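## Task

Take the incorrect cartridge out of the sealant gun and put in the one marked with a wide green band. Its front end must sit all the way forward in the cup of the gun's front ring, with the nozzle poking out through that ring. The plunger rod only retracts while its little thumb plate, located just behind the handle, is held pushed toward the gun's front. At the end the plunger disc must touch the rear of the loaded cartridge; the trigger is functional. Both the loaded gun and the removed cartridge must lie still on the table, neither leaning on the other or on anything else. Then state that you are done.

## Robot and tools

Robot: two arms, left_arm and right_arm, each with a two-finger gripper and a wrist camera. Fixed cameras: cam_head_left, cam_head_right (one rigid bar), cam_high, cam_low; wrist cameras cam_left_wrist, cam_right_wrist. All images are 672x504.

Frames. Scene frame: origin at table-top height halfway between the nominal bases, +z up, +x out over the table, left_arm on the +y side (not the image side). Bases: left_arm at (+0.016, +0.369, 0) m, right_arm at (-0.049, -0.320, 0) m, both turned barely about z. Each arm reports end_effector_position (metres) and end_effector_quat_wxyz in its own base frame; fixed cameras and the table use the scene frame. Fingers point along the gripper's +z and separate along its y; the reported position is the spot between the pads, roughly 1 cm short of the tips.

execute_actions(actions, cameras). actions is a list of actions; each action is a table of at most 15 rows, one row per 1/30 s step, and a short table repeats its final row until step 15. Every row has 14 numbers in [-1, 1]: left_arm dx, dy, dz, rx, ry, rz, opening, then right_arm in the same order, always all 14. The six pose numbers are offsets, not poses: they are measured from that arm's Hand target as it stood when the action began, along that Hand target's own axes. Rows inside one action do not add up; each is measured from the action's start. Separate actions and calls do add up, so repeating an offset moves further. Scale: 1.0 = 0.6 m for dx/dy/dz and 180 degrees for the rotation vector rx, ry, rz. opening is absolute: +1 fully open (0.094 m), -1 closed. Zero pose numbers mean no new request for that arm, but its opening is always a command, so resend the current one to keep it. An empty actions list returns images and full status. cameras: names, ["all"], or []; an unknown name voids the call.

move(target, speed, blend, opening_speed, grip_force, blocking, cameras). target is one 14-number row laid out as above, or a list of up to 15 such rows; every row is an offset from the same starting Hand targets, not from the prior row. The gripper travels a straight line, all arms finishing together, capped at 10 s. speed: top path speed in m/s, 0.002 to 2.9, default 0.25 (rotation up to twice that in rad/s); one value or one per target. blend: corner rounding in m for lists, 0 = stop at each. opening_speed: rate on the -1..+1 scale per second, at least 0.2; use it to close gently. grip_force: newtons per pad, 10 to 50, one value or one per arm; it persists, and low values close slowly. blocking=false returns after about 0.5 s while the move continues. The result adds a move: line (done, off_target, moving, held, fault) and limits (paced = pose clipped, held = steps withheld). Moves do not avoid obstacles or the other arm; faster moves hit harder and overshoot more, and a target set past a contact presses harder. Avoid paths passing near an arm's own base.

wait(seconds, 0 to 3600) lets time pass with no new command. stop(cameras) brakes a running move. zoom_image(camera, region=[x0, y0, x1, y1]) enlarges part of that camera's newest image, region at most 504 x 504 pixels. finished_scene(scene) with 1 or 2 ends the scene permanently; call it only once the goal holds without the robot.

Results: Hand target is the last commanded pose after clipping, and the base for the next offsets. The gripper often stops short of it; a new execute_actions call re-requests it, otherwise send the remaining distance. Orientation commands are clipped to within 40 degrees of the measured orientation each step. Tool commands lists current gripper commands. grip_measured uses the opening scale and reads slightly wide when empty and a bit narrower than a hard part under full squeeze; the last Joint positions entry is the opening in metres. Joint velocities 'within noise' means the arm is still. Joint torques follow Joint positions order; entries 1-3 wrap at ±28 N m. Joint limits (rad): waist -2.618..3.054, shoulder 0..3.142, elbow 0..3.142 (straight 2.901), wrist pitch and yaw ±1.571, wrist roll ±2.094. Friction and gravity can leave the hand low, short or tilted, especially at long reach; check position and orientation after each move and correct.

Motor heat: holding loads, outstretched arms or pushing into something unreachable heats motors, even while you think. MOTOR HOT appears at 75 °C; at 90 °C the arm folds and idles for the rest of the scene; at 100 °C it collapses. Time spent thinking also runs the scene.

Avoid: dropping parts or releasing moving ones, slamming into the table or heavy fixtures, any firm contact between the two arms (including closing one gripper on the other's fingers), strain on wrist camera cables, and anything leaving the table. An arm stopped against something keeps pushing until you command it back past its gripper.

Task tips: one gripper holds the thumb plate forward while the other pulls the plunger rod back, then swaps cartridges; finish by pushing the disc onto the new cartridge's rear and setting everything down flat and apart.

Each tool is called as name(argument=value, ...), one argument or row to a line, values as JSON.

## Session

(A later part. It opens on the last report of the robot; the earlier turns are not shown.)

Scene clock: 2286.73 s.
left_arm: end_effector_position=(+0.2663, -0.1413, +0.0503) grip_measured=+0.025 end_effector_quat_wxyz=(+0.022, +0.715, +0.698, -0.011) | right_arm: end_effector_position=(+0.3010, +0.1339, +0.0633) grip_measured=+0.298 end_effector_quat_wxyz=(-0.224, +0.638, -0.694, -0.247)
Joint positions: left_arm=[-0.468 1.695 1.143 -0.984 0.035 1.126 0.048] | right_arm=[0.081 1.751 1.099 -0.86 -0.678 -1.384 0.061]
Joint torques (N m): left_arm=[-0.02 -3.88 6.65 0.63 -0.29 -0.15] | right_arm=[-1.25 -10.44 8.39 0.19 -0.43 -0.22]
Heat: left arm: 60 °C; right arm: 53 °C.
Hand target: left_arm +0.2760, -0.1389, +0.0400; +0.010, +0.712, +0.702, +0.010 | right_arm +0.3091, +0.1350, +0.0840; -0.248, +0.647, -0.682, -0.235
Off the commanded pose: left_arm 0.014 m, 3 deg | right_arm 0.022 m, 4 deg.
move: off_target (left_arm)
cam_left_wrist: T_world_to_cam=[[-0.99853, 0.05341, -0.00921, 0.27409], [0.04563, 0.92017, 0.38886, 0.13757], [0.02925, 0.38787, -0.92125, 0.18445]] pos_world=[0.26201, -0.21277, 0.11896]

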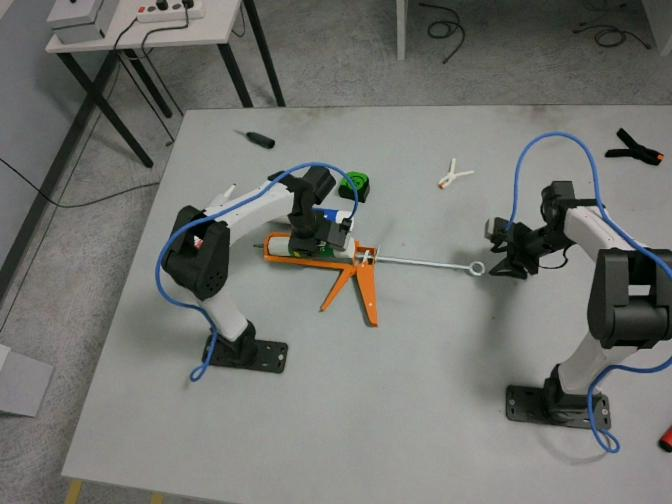

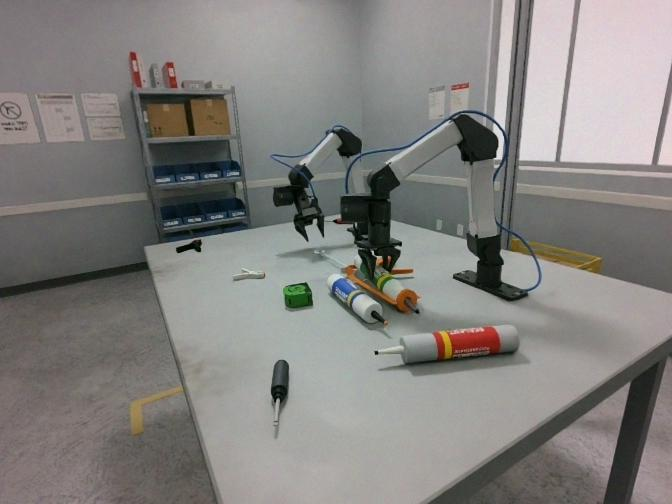

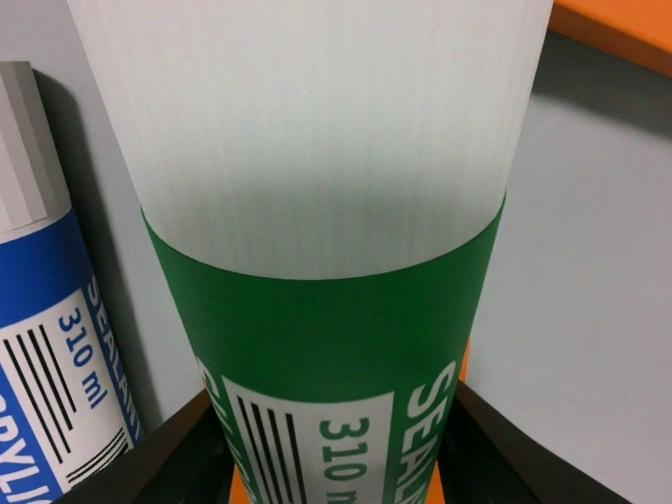

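move(
  target=[
    [0.0075,0,0.033,0,0,0,-0.1,0,0,0,0,0,0,0.3],
  ],
  speed=0.05,
  cameras=["cam_head_right","cam_low","cam_left_wrist"],
)

zoom_image(
  camera="cam_low",
  region=[340, 230, 440, 320],
)

zoom_image(
  camera="cam_head_right",
  region=[240, 190, 400, 310],
)

Scene clock: 2308.80 s.
left_arm: end_effector_position=(+0.2664, -0.1414, +0.0495) grip_measured=+0.025 end_effector_quat_wxyz=(+0.023, +0.715, +0.698, -0.011) | right_arm: end_effector_position=(+0.3010, +0.1339, +0.0633) grip_measured=+0.298 end_effector_quat_wxyz=(-0.224, +0.638, -0.694, -0.247)
Joint positions: left_arm=[-0.468 1.695 1.14 -0.979 0.035 1.126 0.048] | right_arm=[0.081 1.751 1.099 -0.86 -0.678 -1.384 0.061]
Joint torques (N m): left_arm=[1.2 -2.78 1.94 1.25 -0.3 0] | right_arm=[-1.26 -10.58 8.34 0.13 -0.47 -0.14]
Heat: left arm: 56 °C; right arm: 53 °C.
Hand target: left_arm +0.2766, -0.1345, +0.0202; +0.010, +0.712, +0.702, +0.010 | right_arm +0.3091, +0.1350, +0.0840; -0.248, +0.647, -0.682, -0.235
Off the commanded pose: left_arm 0.032 m, 3 deg | right_arm 0.022 m, 4 deg.
move: off_target (left_arm)
cam_left_wrist: T_world_to_cam=[[-0.99851, 0.05344, -0.01064, 0.27435], [0.04512, 0.92042, 0.38833, 0.13809], [0.03055, 0.38727, -0.92146, 0.18336]] pos_world=[0.26211, -0.21277, 0.11826]

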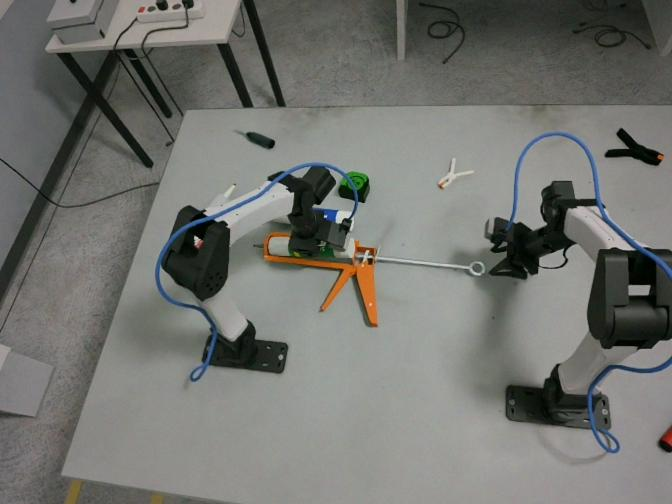

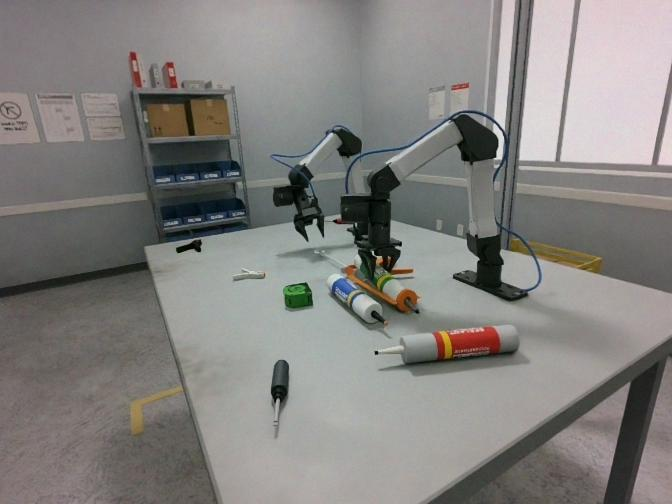

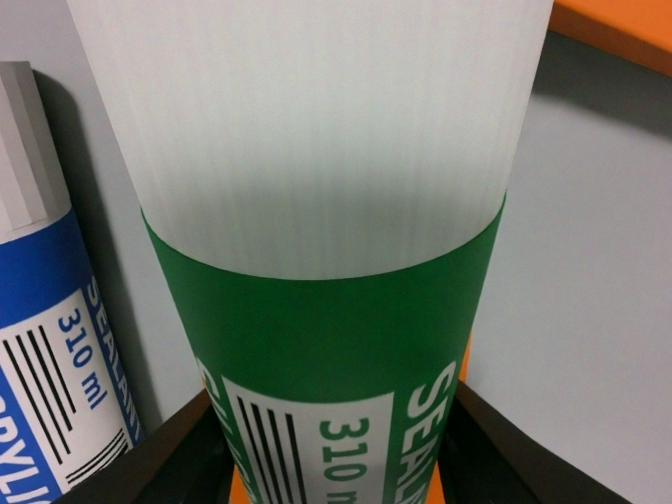

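Scaled by 5.040 from the camera's image (finer frame: 960x720).

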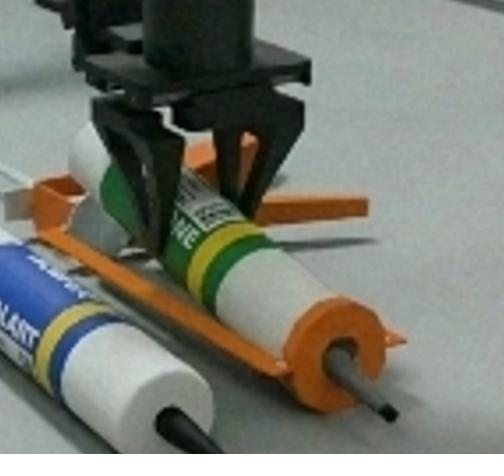

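Scaled by 3.150 from the camera's image (finer frame: 960x720).

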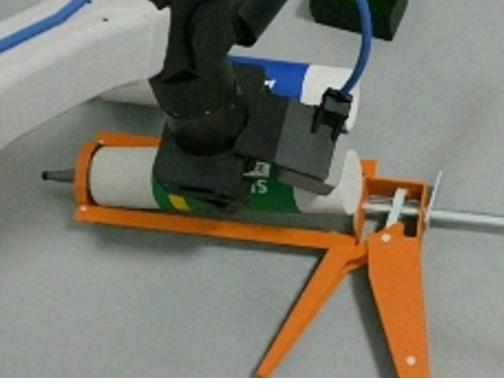

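move(
  target=[
    [0,0,-0.045,0,0,0,-0.1,0,0,0,0,0,0,0.3],
    [0.025,0,-0.045,0,0,0,-0.1,0,0,0,0,0,0,0.3],
  ],
  speed=0.05,
  cameras=["cam_head_right","cam_low","cam_left_wrist"],
)

zoom_image(
  camera="cam_low",
  region=[340, 230, 440, 320],
)

zoom_image(
  camera="cam_head_right",
  region=[240, 190, 400, 310],
)

Scene clock: 2327.57 s.
left_arm: end_effector_position=(+0.2711, -0.1291, +0.0485) grip_measured=+0.025 end_effector_quat_wxyz=(+0.016, +0.707, +0.707, -0.008) | right_arm: end_effector_position=(+0.3010, +0.1339, +0.0633) grip_measured=+0.298 end_effector_quat_wxyz=(-0.224, +0.638, -0.694, -0.247)
Joint positions: left_arm=[-0.429 1.701 1.143 -0.987 0.026 1.14 0.048] | right_arm=[0.081 1.751 1.099 -0.86 -0.678 -1.384 0.061]
Joint torques (N m): left_arm=[1.4 -7.53 5.6 0.43 -0.24 0.37] | right_arm=[-1.18 -10.36 8.39 0.19 -0.49 -0.21]
Heat: left arm: 53 °C; right arm: 53 °C.
Hand target: left_arm +0.2760, -0.1194, +0.0472; +0.010, +0.712, +0.702, +0.010 | right_arm +0.3091, +0.1350, +0.0840; -0.248, +0.647, -0.682, -0.235
Off the commanded pose: left_arm 0.011 m, 2 deg | right_arm 0.022 m, 4 deg.
move: off_target (left_arm)
cam_left_wrist: T_world_to_cam=[[-0.99958, 0.02869, -0.005, 0.2752], [0.0243, 0.9161, 0.40021, 0.13142], [0.01606, 0.39992, -0.91641, 0.18274]] pos_world=[0.26895, -0.20137, 0.11624]

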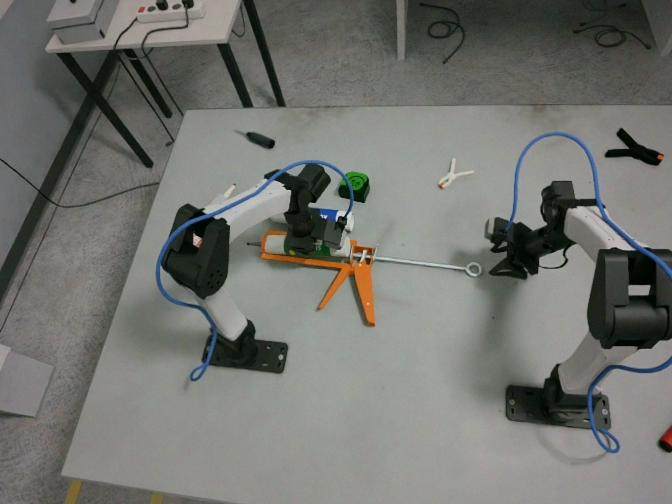

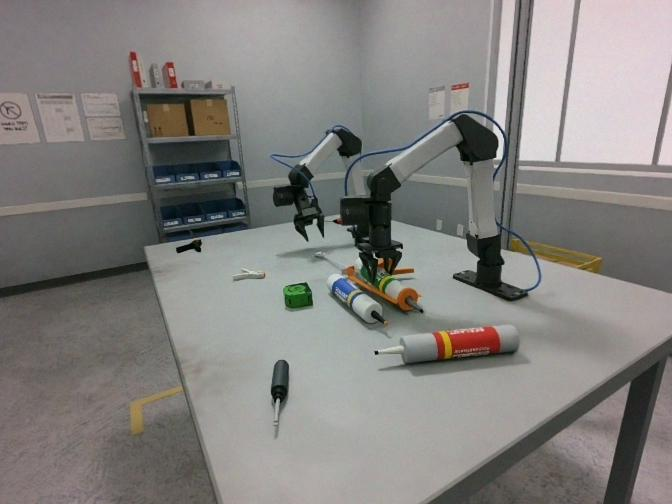

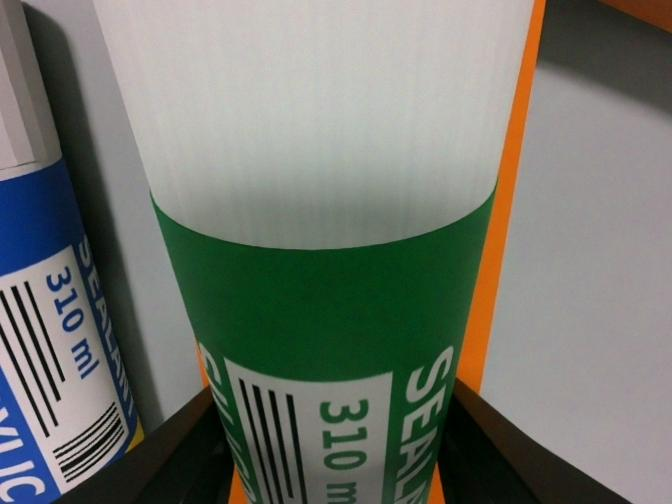

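Scaled by 5.040 from the camera's image (finer frame: 960x720).

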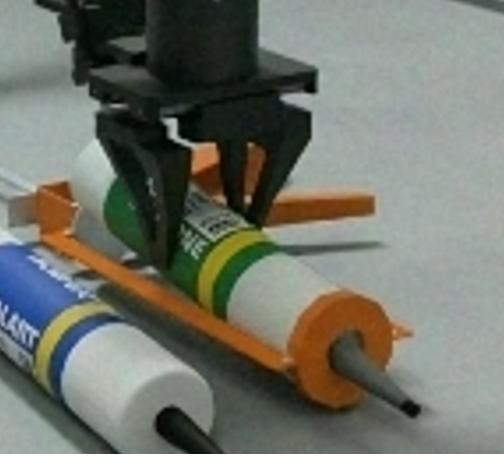

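Scaled by 3.150 from the camera's image (finer frame: 960x720).

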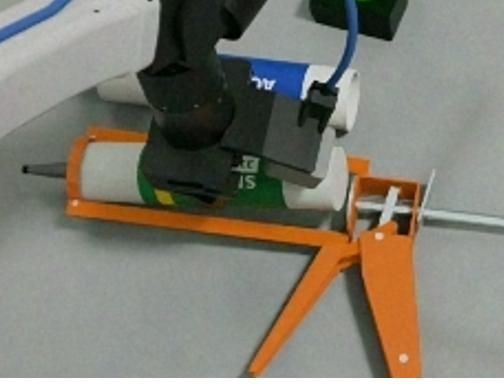

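move(
  target=[
    [0.0,0,0.047,0,0,0,-0.1,0,0,0,0,0,0,0.3],
  ],
  speed=0.05,
  cameras=["cam_head_right","cam_low","cam_left_wrist"],
)

zoom_image(
  camera="cam_low",
  region=[340, 230, 440, 320],
)

zoom_image(
  camera="cam_head_right",
  region=[240, 190, 400, 310],
)

Scene clock: 2338.00 s.
left_arm: end_effector_position=(+0.2683, -0.1260, +0.0325) grip_measured=+0.024 end_effector_quat_wxyz=(+0.010, +0.708, +0.706, -0.005) | right_arm: end_effector_position=(+0.3010, +0.1339, +0.0633) grip_measured=+0.298 end_effector_quat_wxyz=(-0.224, +0.638, -0.694, -0.247)
Joint positions: left_arm=[-0.429 1.718 1.095 -0.933 0.017 1.145 0.048] | right_arm=[0.081 1.751 1.099 -0.86 -0.678 -1.384 0.061]
Joint torques (N m): left_arm=[1.42 -5.56 3.37 0.96 -0.12 0.33] | right_arm=[-1.02 -10.48 8.42 0.13 -0.47 -0.21]
Heat: left arm: 52 °C; right arm: 53 °C.
Hand target: left_arm +0.2769, -0.1195, +0.0190; +0.010, +0.712, +0.702, +0.010 | right_arm +0.3091, +0.1350, +0.0840; -0.248, +0.647, -0.682, -0.235
Off the commanded pose: left_arm 0.017 m, 2 deg | right_arm 0.022 m, 4 deg.
move: off_target (left_arm)
cam_left_wrist: T_world_to_cam=[[-0.99945, 0.03317, 0.00118, 0.27259], [0.03071, 0.91077, 0.41178, 0.13237], [0.01259, 0.41158, -0.91128, 0.16926]] pos_world=[0.26624, -0.19927, 0.09942]

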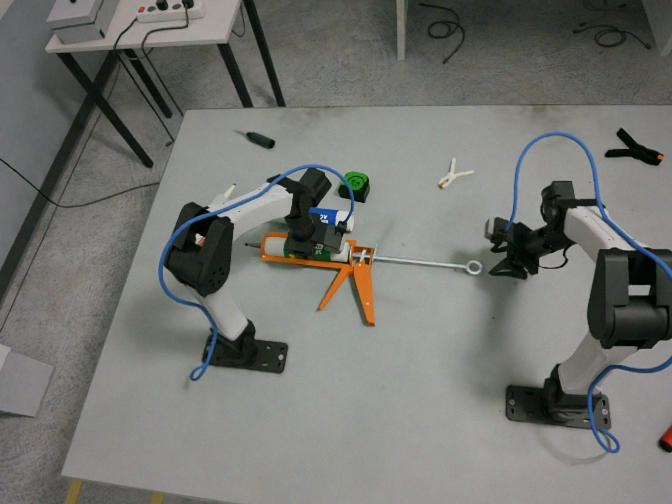

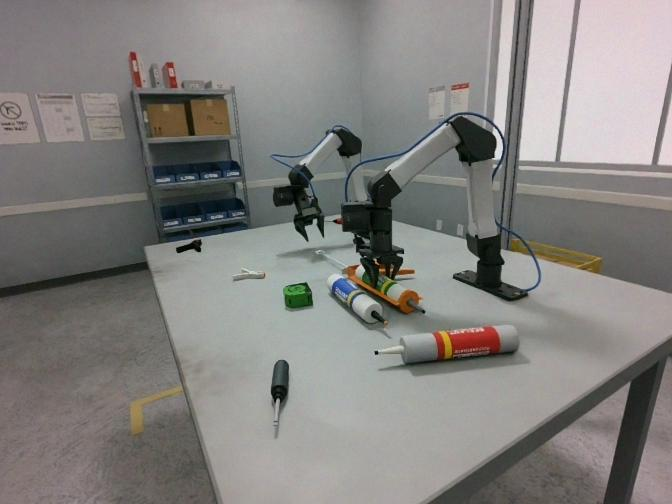

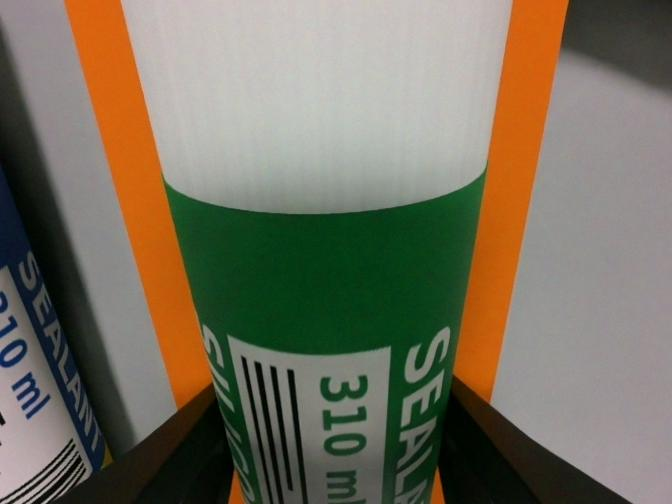

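Scaled by 5.040 from the camera's image (finer frame: 960x720).

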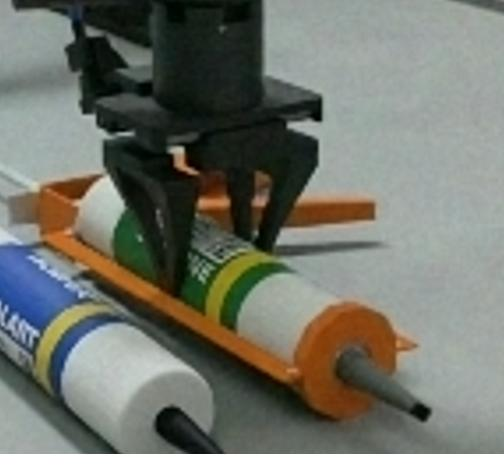

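Scaled by 3.150 from the camera's image (finer frame: 960x720).

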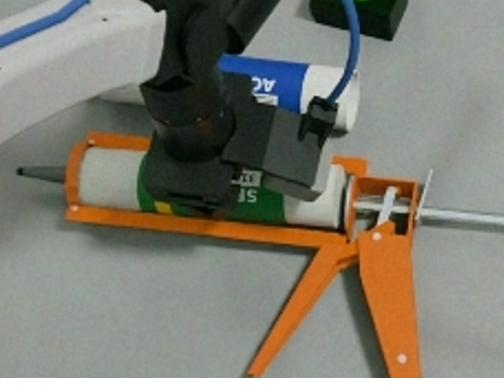

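move(
  target=[
    [0.0,-0.07,-0.01,0,0,0,-0.1,0,0,0,0,0,0,0.3],
  ],
  speed=0.06,
  cameras=["cam_head_right","cam_low","cam_left_wrist"],
)

zoom_image(
  camera="cam_low",
  region=[300, 220, 440, 340],
)

zoom_image(
  camera="cam_head_right",
  region=[240, 190, 400, 340],
)

Scene clock: 2360.10 s.
left_arm: end_effector_position=(+0.2645, -0.1259, +0.0346) grip_measured=+0.024 end_effector_quat_wxyz=(+0.054, +0.712, +0.700, +0.034) | right_arm: end_effector_position=(+0.3010, +0.1339, +0.0633) grip_measured=+0.298 end_effector_quat_wxyz=(-0.224, +0.638, -0.694, -0.247)
Joint positions: left_arm=[-0.462 1.606 0.973 -0.814 -0.029 1.128 0.048] | right_arm=[0.081 1.751 1.099 -0.86 -0.678 -1.384 0.061]
Joint torques (N m): left_arm=[-0.38 -7.05 2.45 0.05 0.18 -0.18] | right_arm=[-1.1 -10.4 8.5 0.16 -0.45 -0.19]
Heat: left arm: 51 °C; right arm: 53 °C.
Hand target: left_arm +0.2347, -0.1189, +0.0238; +0.010, +0.712, +0.702, +0.010 | right_arm +0.3091, +0.1350, +0.0840; -0.248, +0.647, -0.682, -0.235
Off the commanded pose: left_arm 0.032 m, 6 deg | right_arm 0.022 m, 4 deg.
move: off_target (left_arm)
cam_left_wrist: T_world_to_cam=[[-0.9922, 0.04485, -0.11634, 0.27238], [-0.00646, 0.91331, 0.4072, 0.14179], [0.12452, 0.40478, -0.9059, 0.14045]] pos_world=[0.25368, -0.19857, 0.10119]

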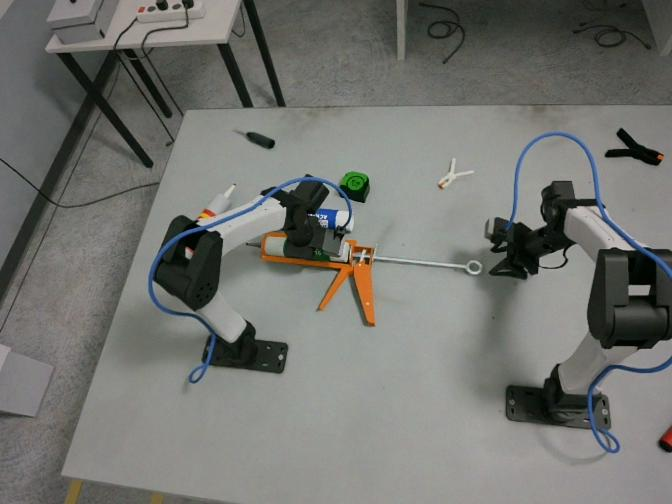

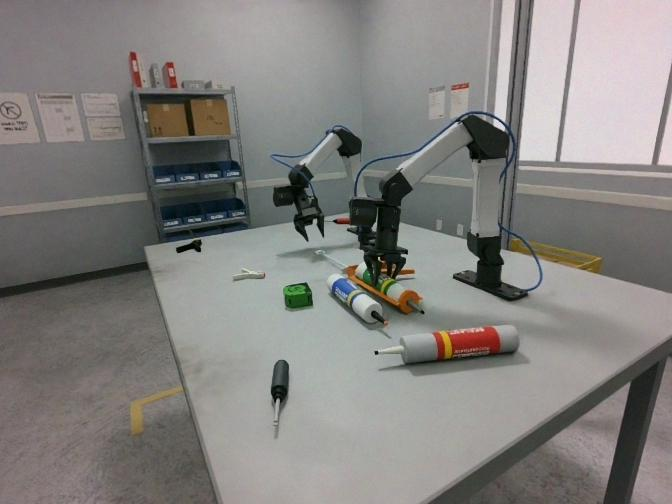

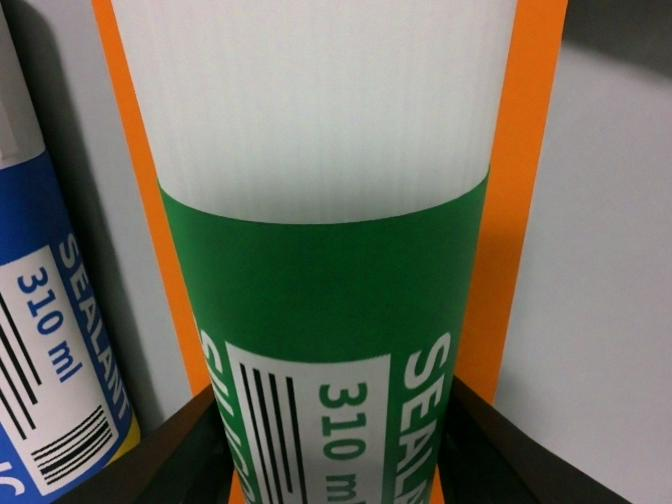

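Scaled by 3.600 from the camera's image (finer frame: 960x720).

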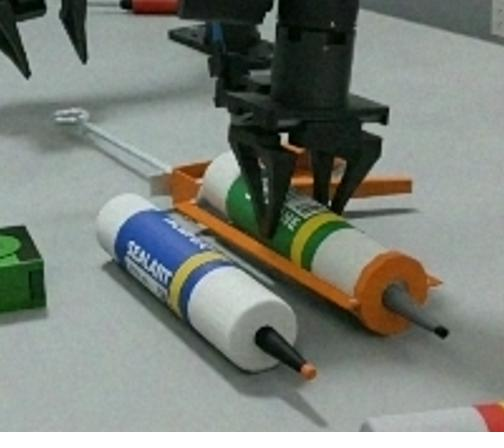

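Scaled by 3.150 from the camera's image (finer frame: 960x720).

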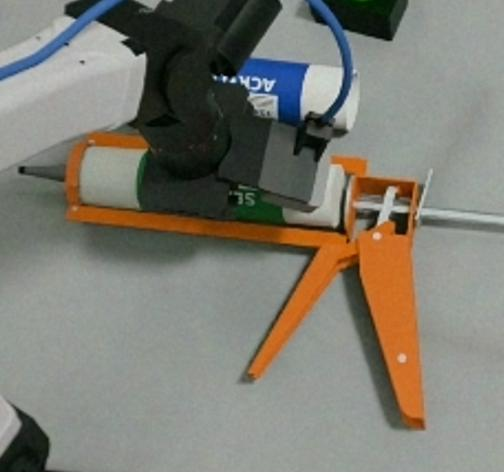

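move(
  target=[
    [0.0,0.02,-0.025,0,0,0,-0.1,0,0,0,0,0,0,0.3],
  ],
  speed=0.06,
  cameras=["cam_low","cam_left_wrist"],
)

zoom_image(
  camera="cam_low",
  region=[300, 220, 440, 340],
)

Scene clock: 2371.83 s.
left_arm: end_effector_position=(+0.2540, -0.1217, +0.0345) grip_measured=+0.024 end_effector_quat_wxyz=(+0.032, +0.712, +0.701, +0.025) | right_arm: end_effector_position=(+0.3010, +0.1339, +0.0633) grip_measured=+0.298 end_effector_quat_wxyz=(-0.224, +0.638, -0.694, -0.247)
Joint positions: left_arm=[-0.463 1.606 0.977 -0.866 -0.026 1.125 0.048] | right_arm=[0.081 1.751 1.099 -0.86 -0.678 -1.384 0.061]
Joint torques (N m): left_arm=[1.29 -6.09 8.12 -0.15 0.17 0.03] | right_arm=[-1.21 -10.47 8.42 0.16 -0.48 -0.18]
Heat: left arm: 51 °C; right arm: 53 °C.
Hand target: left_arm +0.2463, -0.1190, +0.0391; +0.010, +0.712, +0.702, +0.010 | right_arm +0.3091, +0.1350, +0.0840; -0.248, +0.647, -0.682, -0.235
Off the commanded pose: left_arm 0.009 m, 3 deg | right_arm 0.022 m, 4 deg.
move: off_target (left_arm)
cam_left_wrist: T_world_to_cam=[[-0.99639, 0.04539, -0.07172, 0.26133], [0.01077, 0.90578, 0.42362, 0.13204], [0.08419, 0.42132, -0.903, 0.15212]] pos_world=[0.24616, -0.19556, 0.10017]

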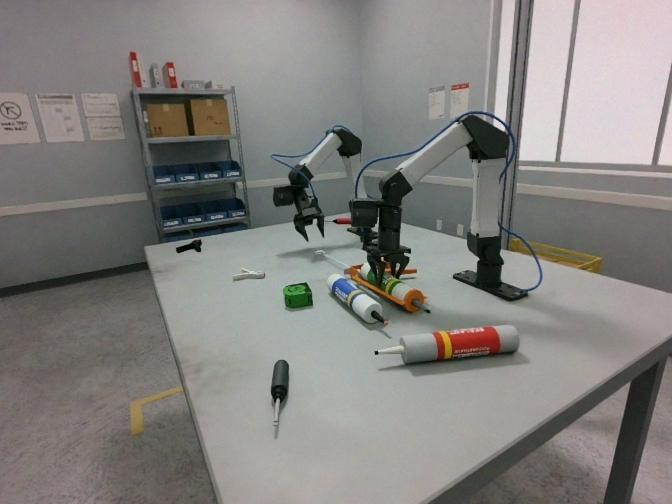

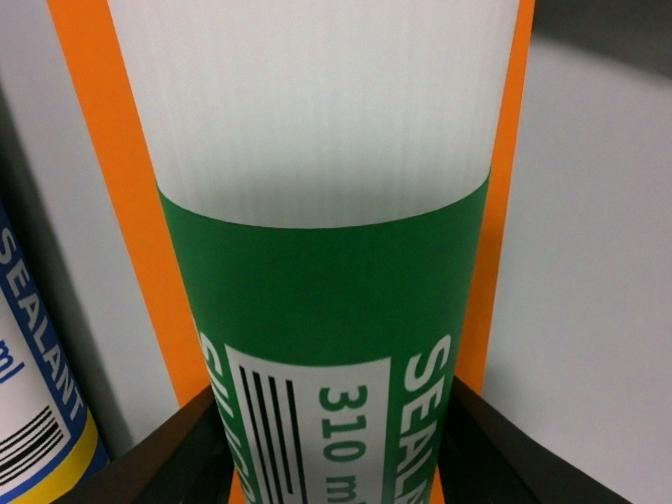

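Scaled by 3.600 from the camera's image (finer frame: 960x720).

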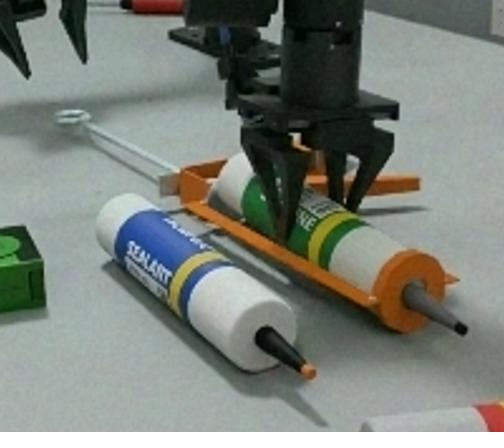

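move(
  target=[
    [0.0,-0.03,0.0,0,0,0,-0.1,0,0,0,0,0,0,0.3],
    [0.0,-0.03,0.015,0,0,0,-0.1,0,0,0,0,0,0,0.3],
  ],
  speed=0.06,
  cameras=["cam_low","cam_left_wrist","cam_head_right"],
)

zoom_image(
  camera="cam_low",
  region=[300, 220, 440, 340],
)

zoom_image(
  camera="cam_head_right",
  region=[240, 190, 400, 340],
)

Scene clock: 2380.00 s.
left_arm: end_effector_position=(+0.2479, -0.1209, +0.0343) grip_measured=+0.024 end_effector_quat_wxyz=(+0.032, +0.708, +0.705, +0.026) | right_arm: end_effector_position=(+0.3010, +0.1339, +0.0633) grip_measured=+0.298 end_effector_quat_wxyz=(-0.224, +0.638, -0.694, -0.247)
Joint positions: left_arm=[-0.472 1.583 0.953 -0.863 -0.029 1.105 0.048] | right_arm=[0.081 1.751 1.099 -0.86 -0.678 -1.384 0.061]
Joint torques (N m): left_arm=[-0.42 -7.6 3.15 0.19 0.16 -0.1] | right_arm=[-1.29 -10.58 8.23 0.14 -0.47 -0.21]
Heat: left arm: 51 °C; right arm: 53 °C.
Hand target: left_arm +0.2285, -0.1188, +0.0296; +0.010, +0.712, +0.702, +0.010 | right_arm +0.3091, +0.1350, +0.0840; -0.248, +0.647, -0.682, -0.235
Off the commanded pose: left_arm 0.020 m, 3 deg | right_arm 0.022 m, 4 deg.
move: off_target (left_arm)
cam_left_wrist: T_world_to_cam=[[-0.99664, 0.03455, -0.07431, 0.25403], [-0.00022, 0.90564, 0.42405, 0.13413], [0.08195, 0.42264, -0.90258, 0.15287]] pos_world=[0.24068, -0.19486, 0.09997]
Images, in order (width x height): cam_head_right 672x504, cam_low 672x504, cam_left_wrist 672x504.

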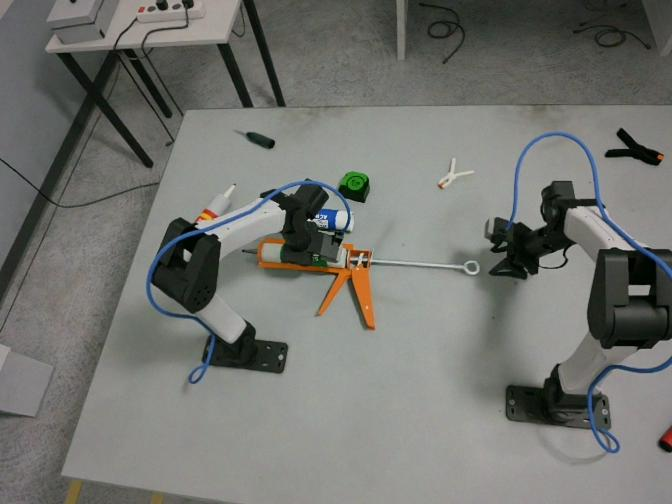

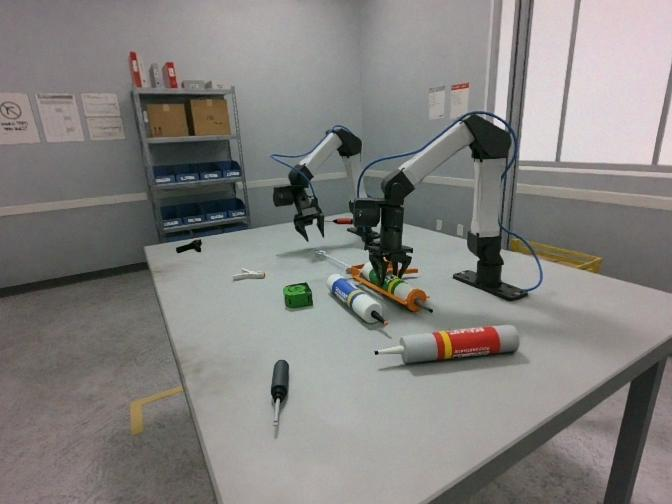

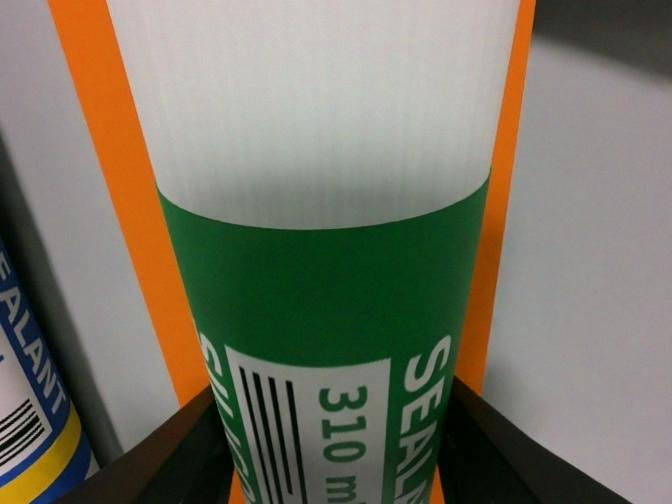

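Scaled by 3.600 from the camera's image (finer frame: 960x720).

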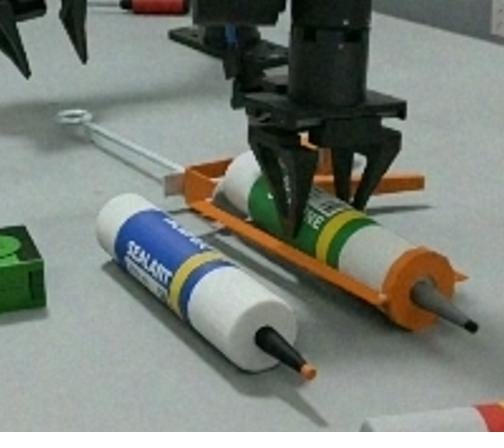

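Scaled by 3.150 from the camera's image (finer frame: 960x720).

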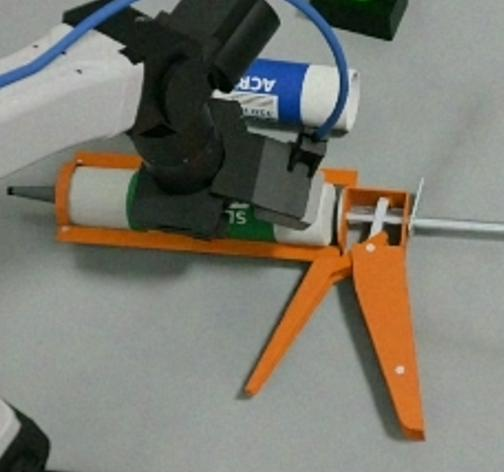

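move(
  target=[
    [0.0,0.022,0.004,0,0,0,-0.1,0,0,0,0,0,0,0.3],
    [0.0,0.022,0.004,0,0,0,0.35,0,0,0,0,0,0,0.3],
  ],
  speed=0.06,
  opening_speed=0.5,
  cameras=["cam_low","cam_left_wrist"],
)

Scene clock: 2391.43 s.
left_arm: end_effector_position=(+0.2493, -0.1193, +0.0346) grip_measured=+0.347 end_effector_quat_wxyz=(+0.031, +0.706, +0.707, +0.026) | right_arm: end_effector_position=(+0.3010, +0.1339, +0.0633) grip_measured=+0.298 end_effector_quat_wxyz=(-0.224, +0.638, -0.694, -0.247)
Joint positions: left_arm=[-0.465 1.586 0.957 -0.866 -0.029 1.105 0.063] | right_arm=[0.081 1.751 1.099 -0.86 -0.678 -1.384 0.061]
Joint torques (N m): left_arm=[1.07 -4.07 6.05 0.29 0.19 0.15] | right_arm=[-1.14 -10.59 8.21 0.12 -0.53 -0.17]
Heat: left arm: 51 °C; right arm: 53 °C.
Hand target: left_arm +0.2418, -0.1190, +0.0276; +0.010, +0.712, +0.702, +0.010 | right_arm +0.3091, +0.1350, +0.0840; -0.248, +0.647, -0.682, -0.235
Off the commanded pose: left_arm 0.010 m, 3 deg | right_arm 0.022 m, 4 deg.
move: off_target (left_arm); target 2's new opening was sent with left_arm's hand 0.009 m and 3 deg from that target
cam_left_wrist: T_world_to_cam=[[-0.99698, 0.02692, -0.07289, 0.25457], [-0.0066, 0.90532, 0.42468, 0.13407], [0.07742, 0.42388, -0.90241, 0.15365]] pos_world=[0.24279, -0.19336, 0.10027]

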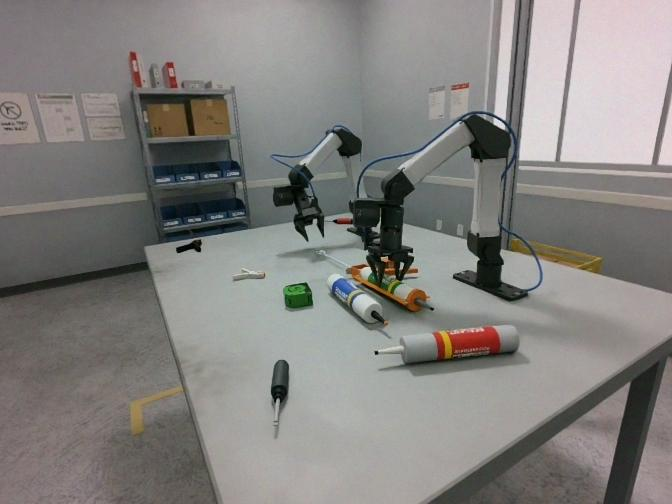

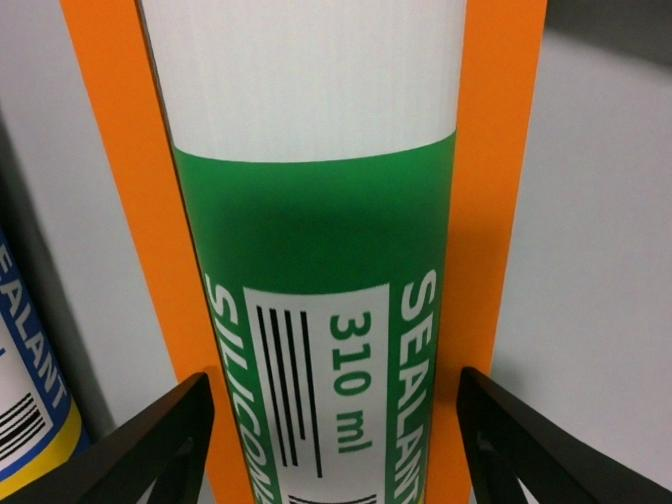

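move(
  target=[
    [0.0,0.01,-0.02,0,0,0,0.4,0,0,0,0,0,0,0.3],
    [0.0,0.01,-0.2,0,0,0,0.4,0,0,0,0,0,0,0.3],
  ],
  speed=[0.05,0.15],
  cameras=["cam_low","cam_left_wrist","cam_head_right","cam_right_wrist"],
)

zoom_image(
  camera="cam_low",
  region=[300, 220, 440, 340],
)

Scene clock: 2400.27 s.
left_arm: end_effector_position=(+0.2442, -0.1172, +0.1352) grip_measured=+0.397 end_effector_quat_wxyz=(-0.003, +0.707, +0.707, +0.014) | right_arm: end_effector_position=(+0.3010, +0.1339, +0.0633) grip_measured=+0.298 end_effector_quat_wxyz=(-0.224, +0.638, -0.694, -0.247)
Joint positions: left_arm=[-0.466 1.563 1.345 -1.351 -0.029 1.105 0.066] | right_arm=[0.081 1.751 1.099 -0.86 -0.678 -1.384 0.061]
Joint torques (N m): left_arm=[0.68 -7.92 8.59 0.14 0.21 0.24] | right_arm=[-1.17 -10.56 8.49 0.15 -0.46 -0.21]
Heat: left arm: 51 °C; right arm: 53 °C.
Hand target: left_arm +0.2443, -0.1189, +0.1477; +0.010, +0.712, +0.702, +0.010 | right_arm +0.3091, +0.1350, +0.0840; -0.248, +0.647, -0.682, -0.235
Off the commanded pose: left_arm 0.013 m, 2 deg | right_arm 0.022 m, 4 deg.
move: off_target (left_arm)
cam_left_wrist: T_world_to_cam=[[-0.99954, 0.02975, -0.00624, 0.24863], [0.02369, 0.8908, 0.45377, 0.07637], [0.01906, 0.45342, -0.89109, 0.26006]] pos_world=[0.24175, -0.19334, 0.19864]
cam_right_wrist: T_world_to_cam=[[0.99464, -0.07237, -0.07385, -0.28498], [-0.08789, -0.96798, -0.23513, 0.20765], [-0.05447, 0.24036, -0.96915, 0.12978]] pos_world=[0.30878, 0.14919, 0.15355]
Images, in order (width x height): cam_head_right 672x504, cam_low 672x504, cam_left_wrist 672x504, cam_right_wrist 672x504.

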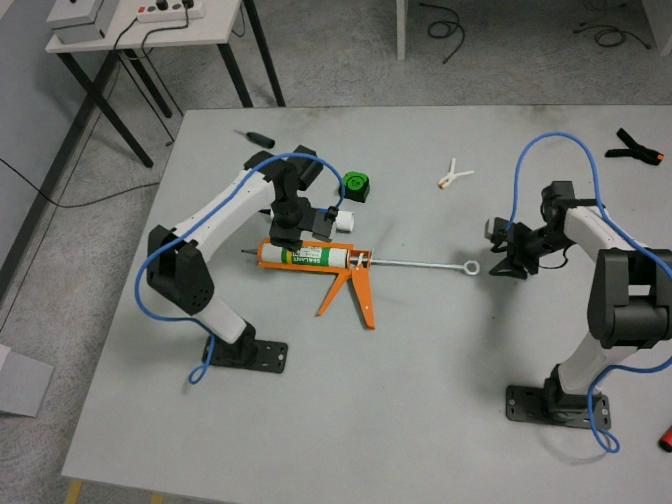

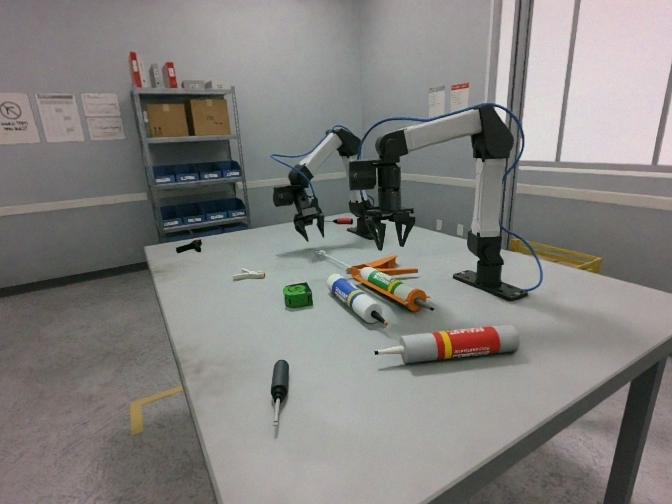

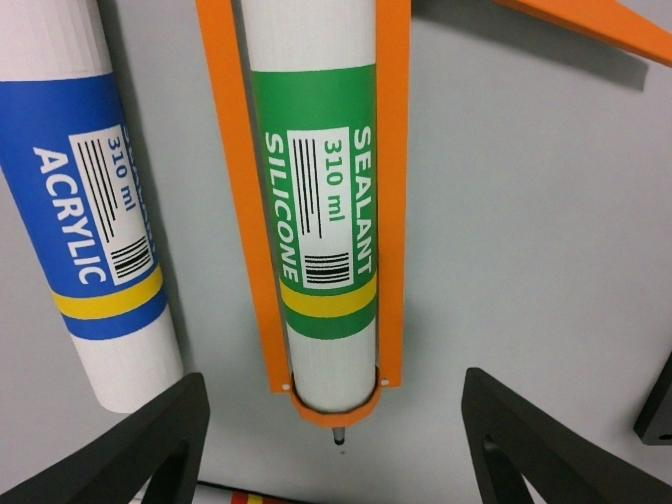

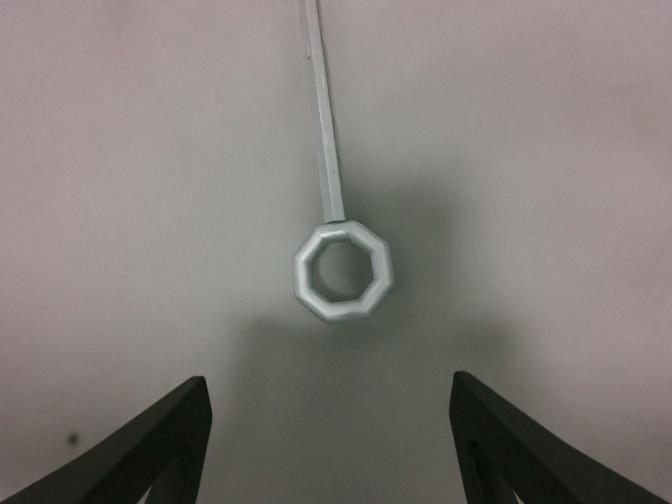

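Scaled by 3.600 from the camera's image (finer frame: 960x720).

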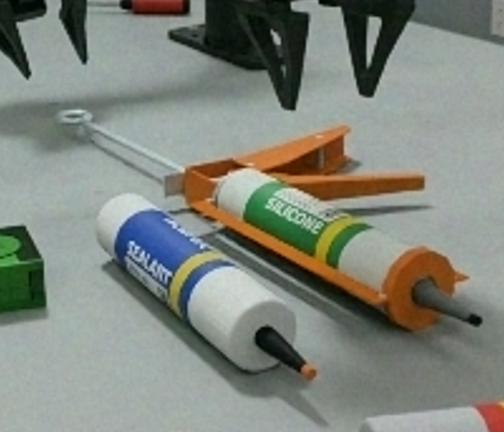

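move(
  target=[
    [-0.235,0.0163,0.021,0,0,0,0.2,0,0,0,0,0,0,0.3],
  ],
  speed=0.2,
  cameras=["cam_left_wrist","cam_head_right","cam_low"],
)

zoom_image(
  camera="cam_left_wrist",
  region=[150, 250, 520, 504],
)

Scene clock: 2442.50 s.
left_arm: end_effector_position=(+0.2501, -0.2600, +0.1344) grip_measured=+0.203 end_effector_quat_wxyz=(+0.018, +0.722, +0.691, +0.010) | right_arm: end_effector_position=(+0.3010, +0.1339, +0.0633) grip_measured=+0.298 end_effector_quat_wxyz=(-0.224, +0.638, -0.694, -0.247)
Joint positions: left_arm=[-0.814 1.879 1.707 -1.363 -0.02 0.801 0.056] | right_arm=[0.081 1.751 1.099 -0.86 -0.678 -1.384 0.061]
Joint torques (N m): left_arm=[0.36 -7.72 8.69 0.14 0.07 -0.16] | right_arm=[-1.21 -10.43 8.39 0.14 -0.44 -0.2]
Heat: left arm: 53 °C; right arm: 53 °C.
Hand target: left_arm +0.2525, -0.2601, +0.1355; +0.010, +0.712, +0.702, +0.010 | right_arm +0.3091, +0.1350, +0.0840; -0.248, +0.647, -0.682, -0.235
Off the commanded pose: left_arm 0.003 m, 2 deg | right_arm 0.022 m, 4 deg.
move: done
cam_left_wrist: T_world_to_cam=[[-0.99676, 0.0738, -0.03196, 0.27304], [0.05347, 0.90497, 0.42209, 0.20433], [0.06007, 0.41902, -0.90599, 0.30686]] pos_world=[0.24279, -0.33365, 0.20049]
Images, in order (width x height): cam_head_right 672x504, cam_low 672x504, cam_left_wrist 672x504.

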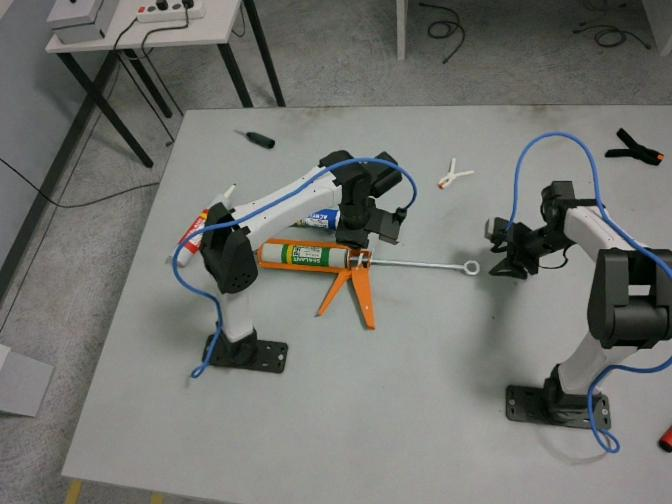

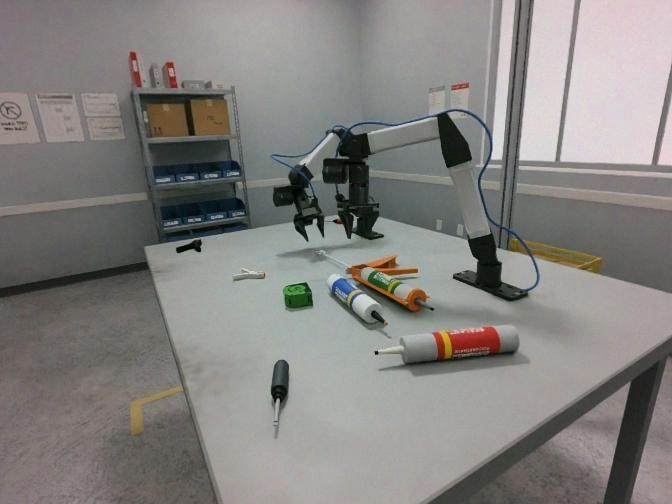

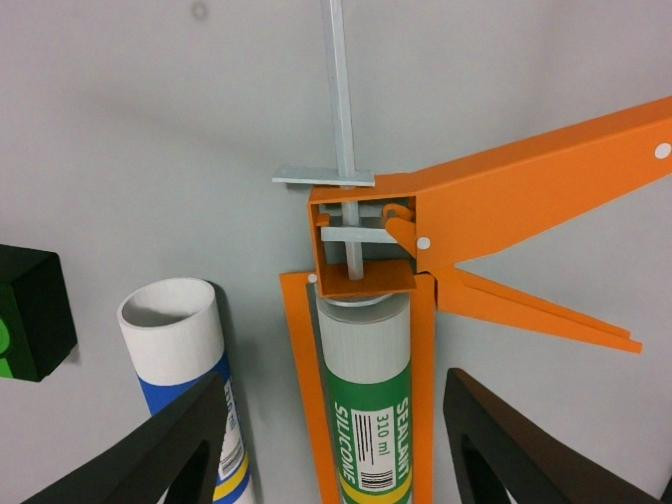

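Scaled by 1.362 from the camera's image (finer frame: 960x720).

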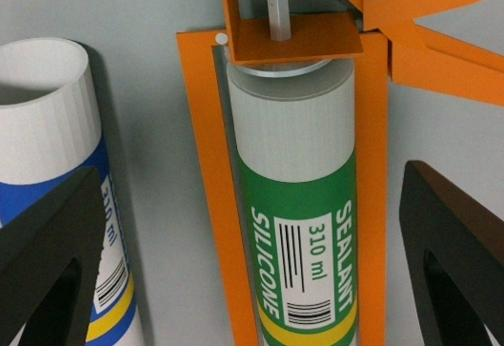

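move(
  target=[
    [-0.0317,-0.0131,0.0383,0.0071,0.0071,-0.507,-0.5,0,0,0,0,0,0,0.3],
  ],
  speed=0.25,
  cameras=["cam_left_wrist","cam_head_right"],
)

Scene clock: 2505.13 s.
left_arm: end_effector_position=(+0.2404, -0.2698, +0.1166) grip_measured=-0.497 end_effector_quat_wxyz=(-0.001, +0.009, +1.000, +0.010) | right_arm: end_effector_position=(+0.3010, +0.1339, +0.0633) grip_measured=+0.298 end_effector_quat_wxyz=(-0.224, +0.638, -0.694, -0.247)
Joint positions: left_arm=[-0.848 1.931 1.707 -1.363 -0.011 -0.831 0.024] | right_arm=[0.081 1.751 1.099 -0.86 -0.678 -1.384 0.061]
Joint torques (N m): left_arm=[-0.16 -8.13 6.99 0.53 0.11 -0.19] | right_arm=[-1.31 -10.54 8.31 0.15 -0.47 -0.18]
Heat: left arm: 53 °C; right arm: 54 °C.
Hand target: left_arm +0.2450, -0.2790, +0.1123; +0.000, -0.004, +1.000, +0.000 | right_arm +0.3091, +0.1350, +0.0840; -0.248, +0.647, -0.682, -0.235
Off the commanded pose: left_arm 0.011 m, 2 deg | right_arm 0.022 m, 4 deg.
move: off_target (left_arm)
cam_left_wrist: T_world_to_cam=[[-0.04684, -0.99884, -0.01077, -0.25674], [-0.90017, 0.03753, 0.43392, 0.21513], [-0.43302, 0.03002, -0.90089, 0.30835]] pos_world=[0.31515, -0.27377, 0.18167]
Images, in order (width x height): cam_head_right 672x504, cam_left_wrist 672x504.

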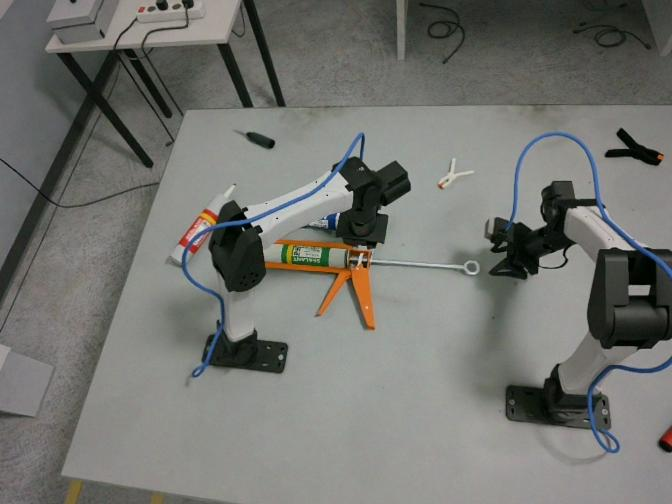

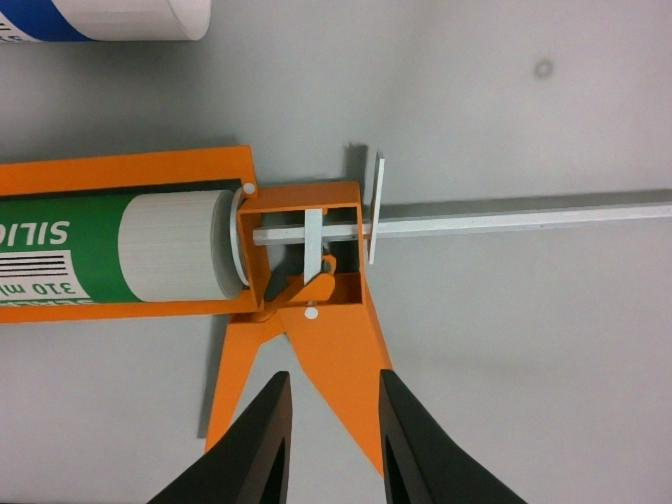

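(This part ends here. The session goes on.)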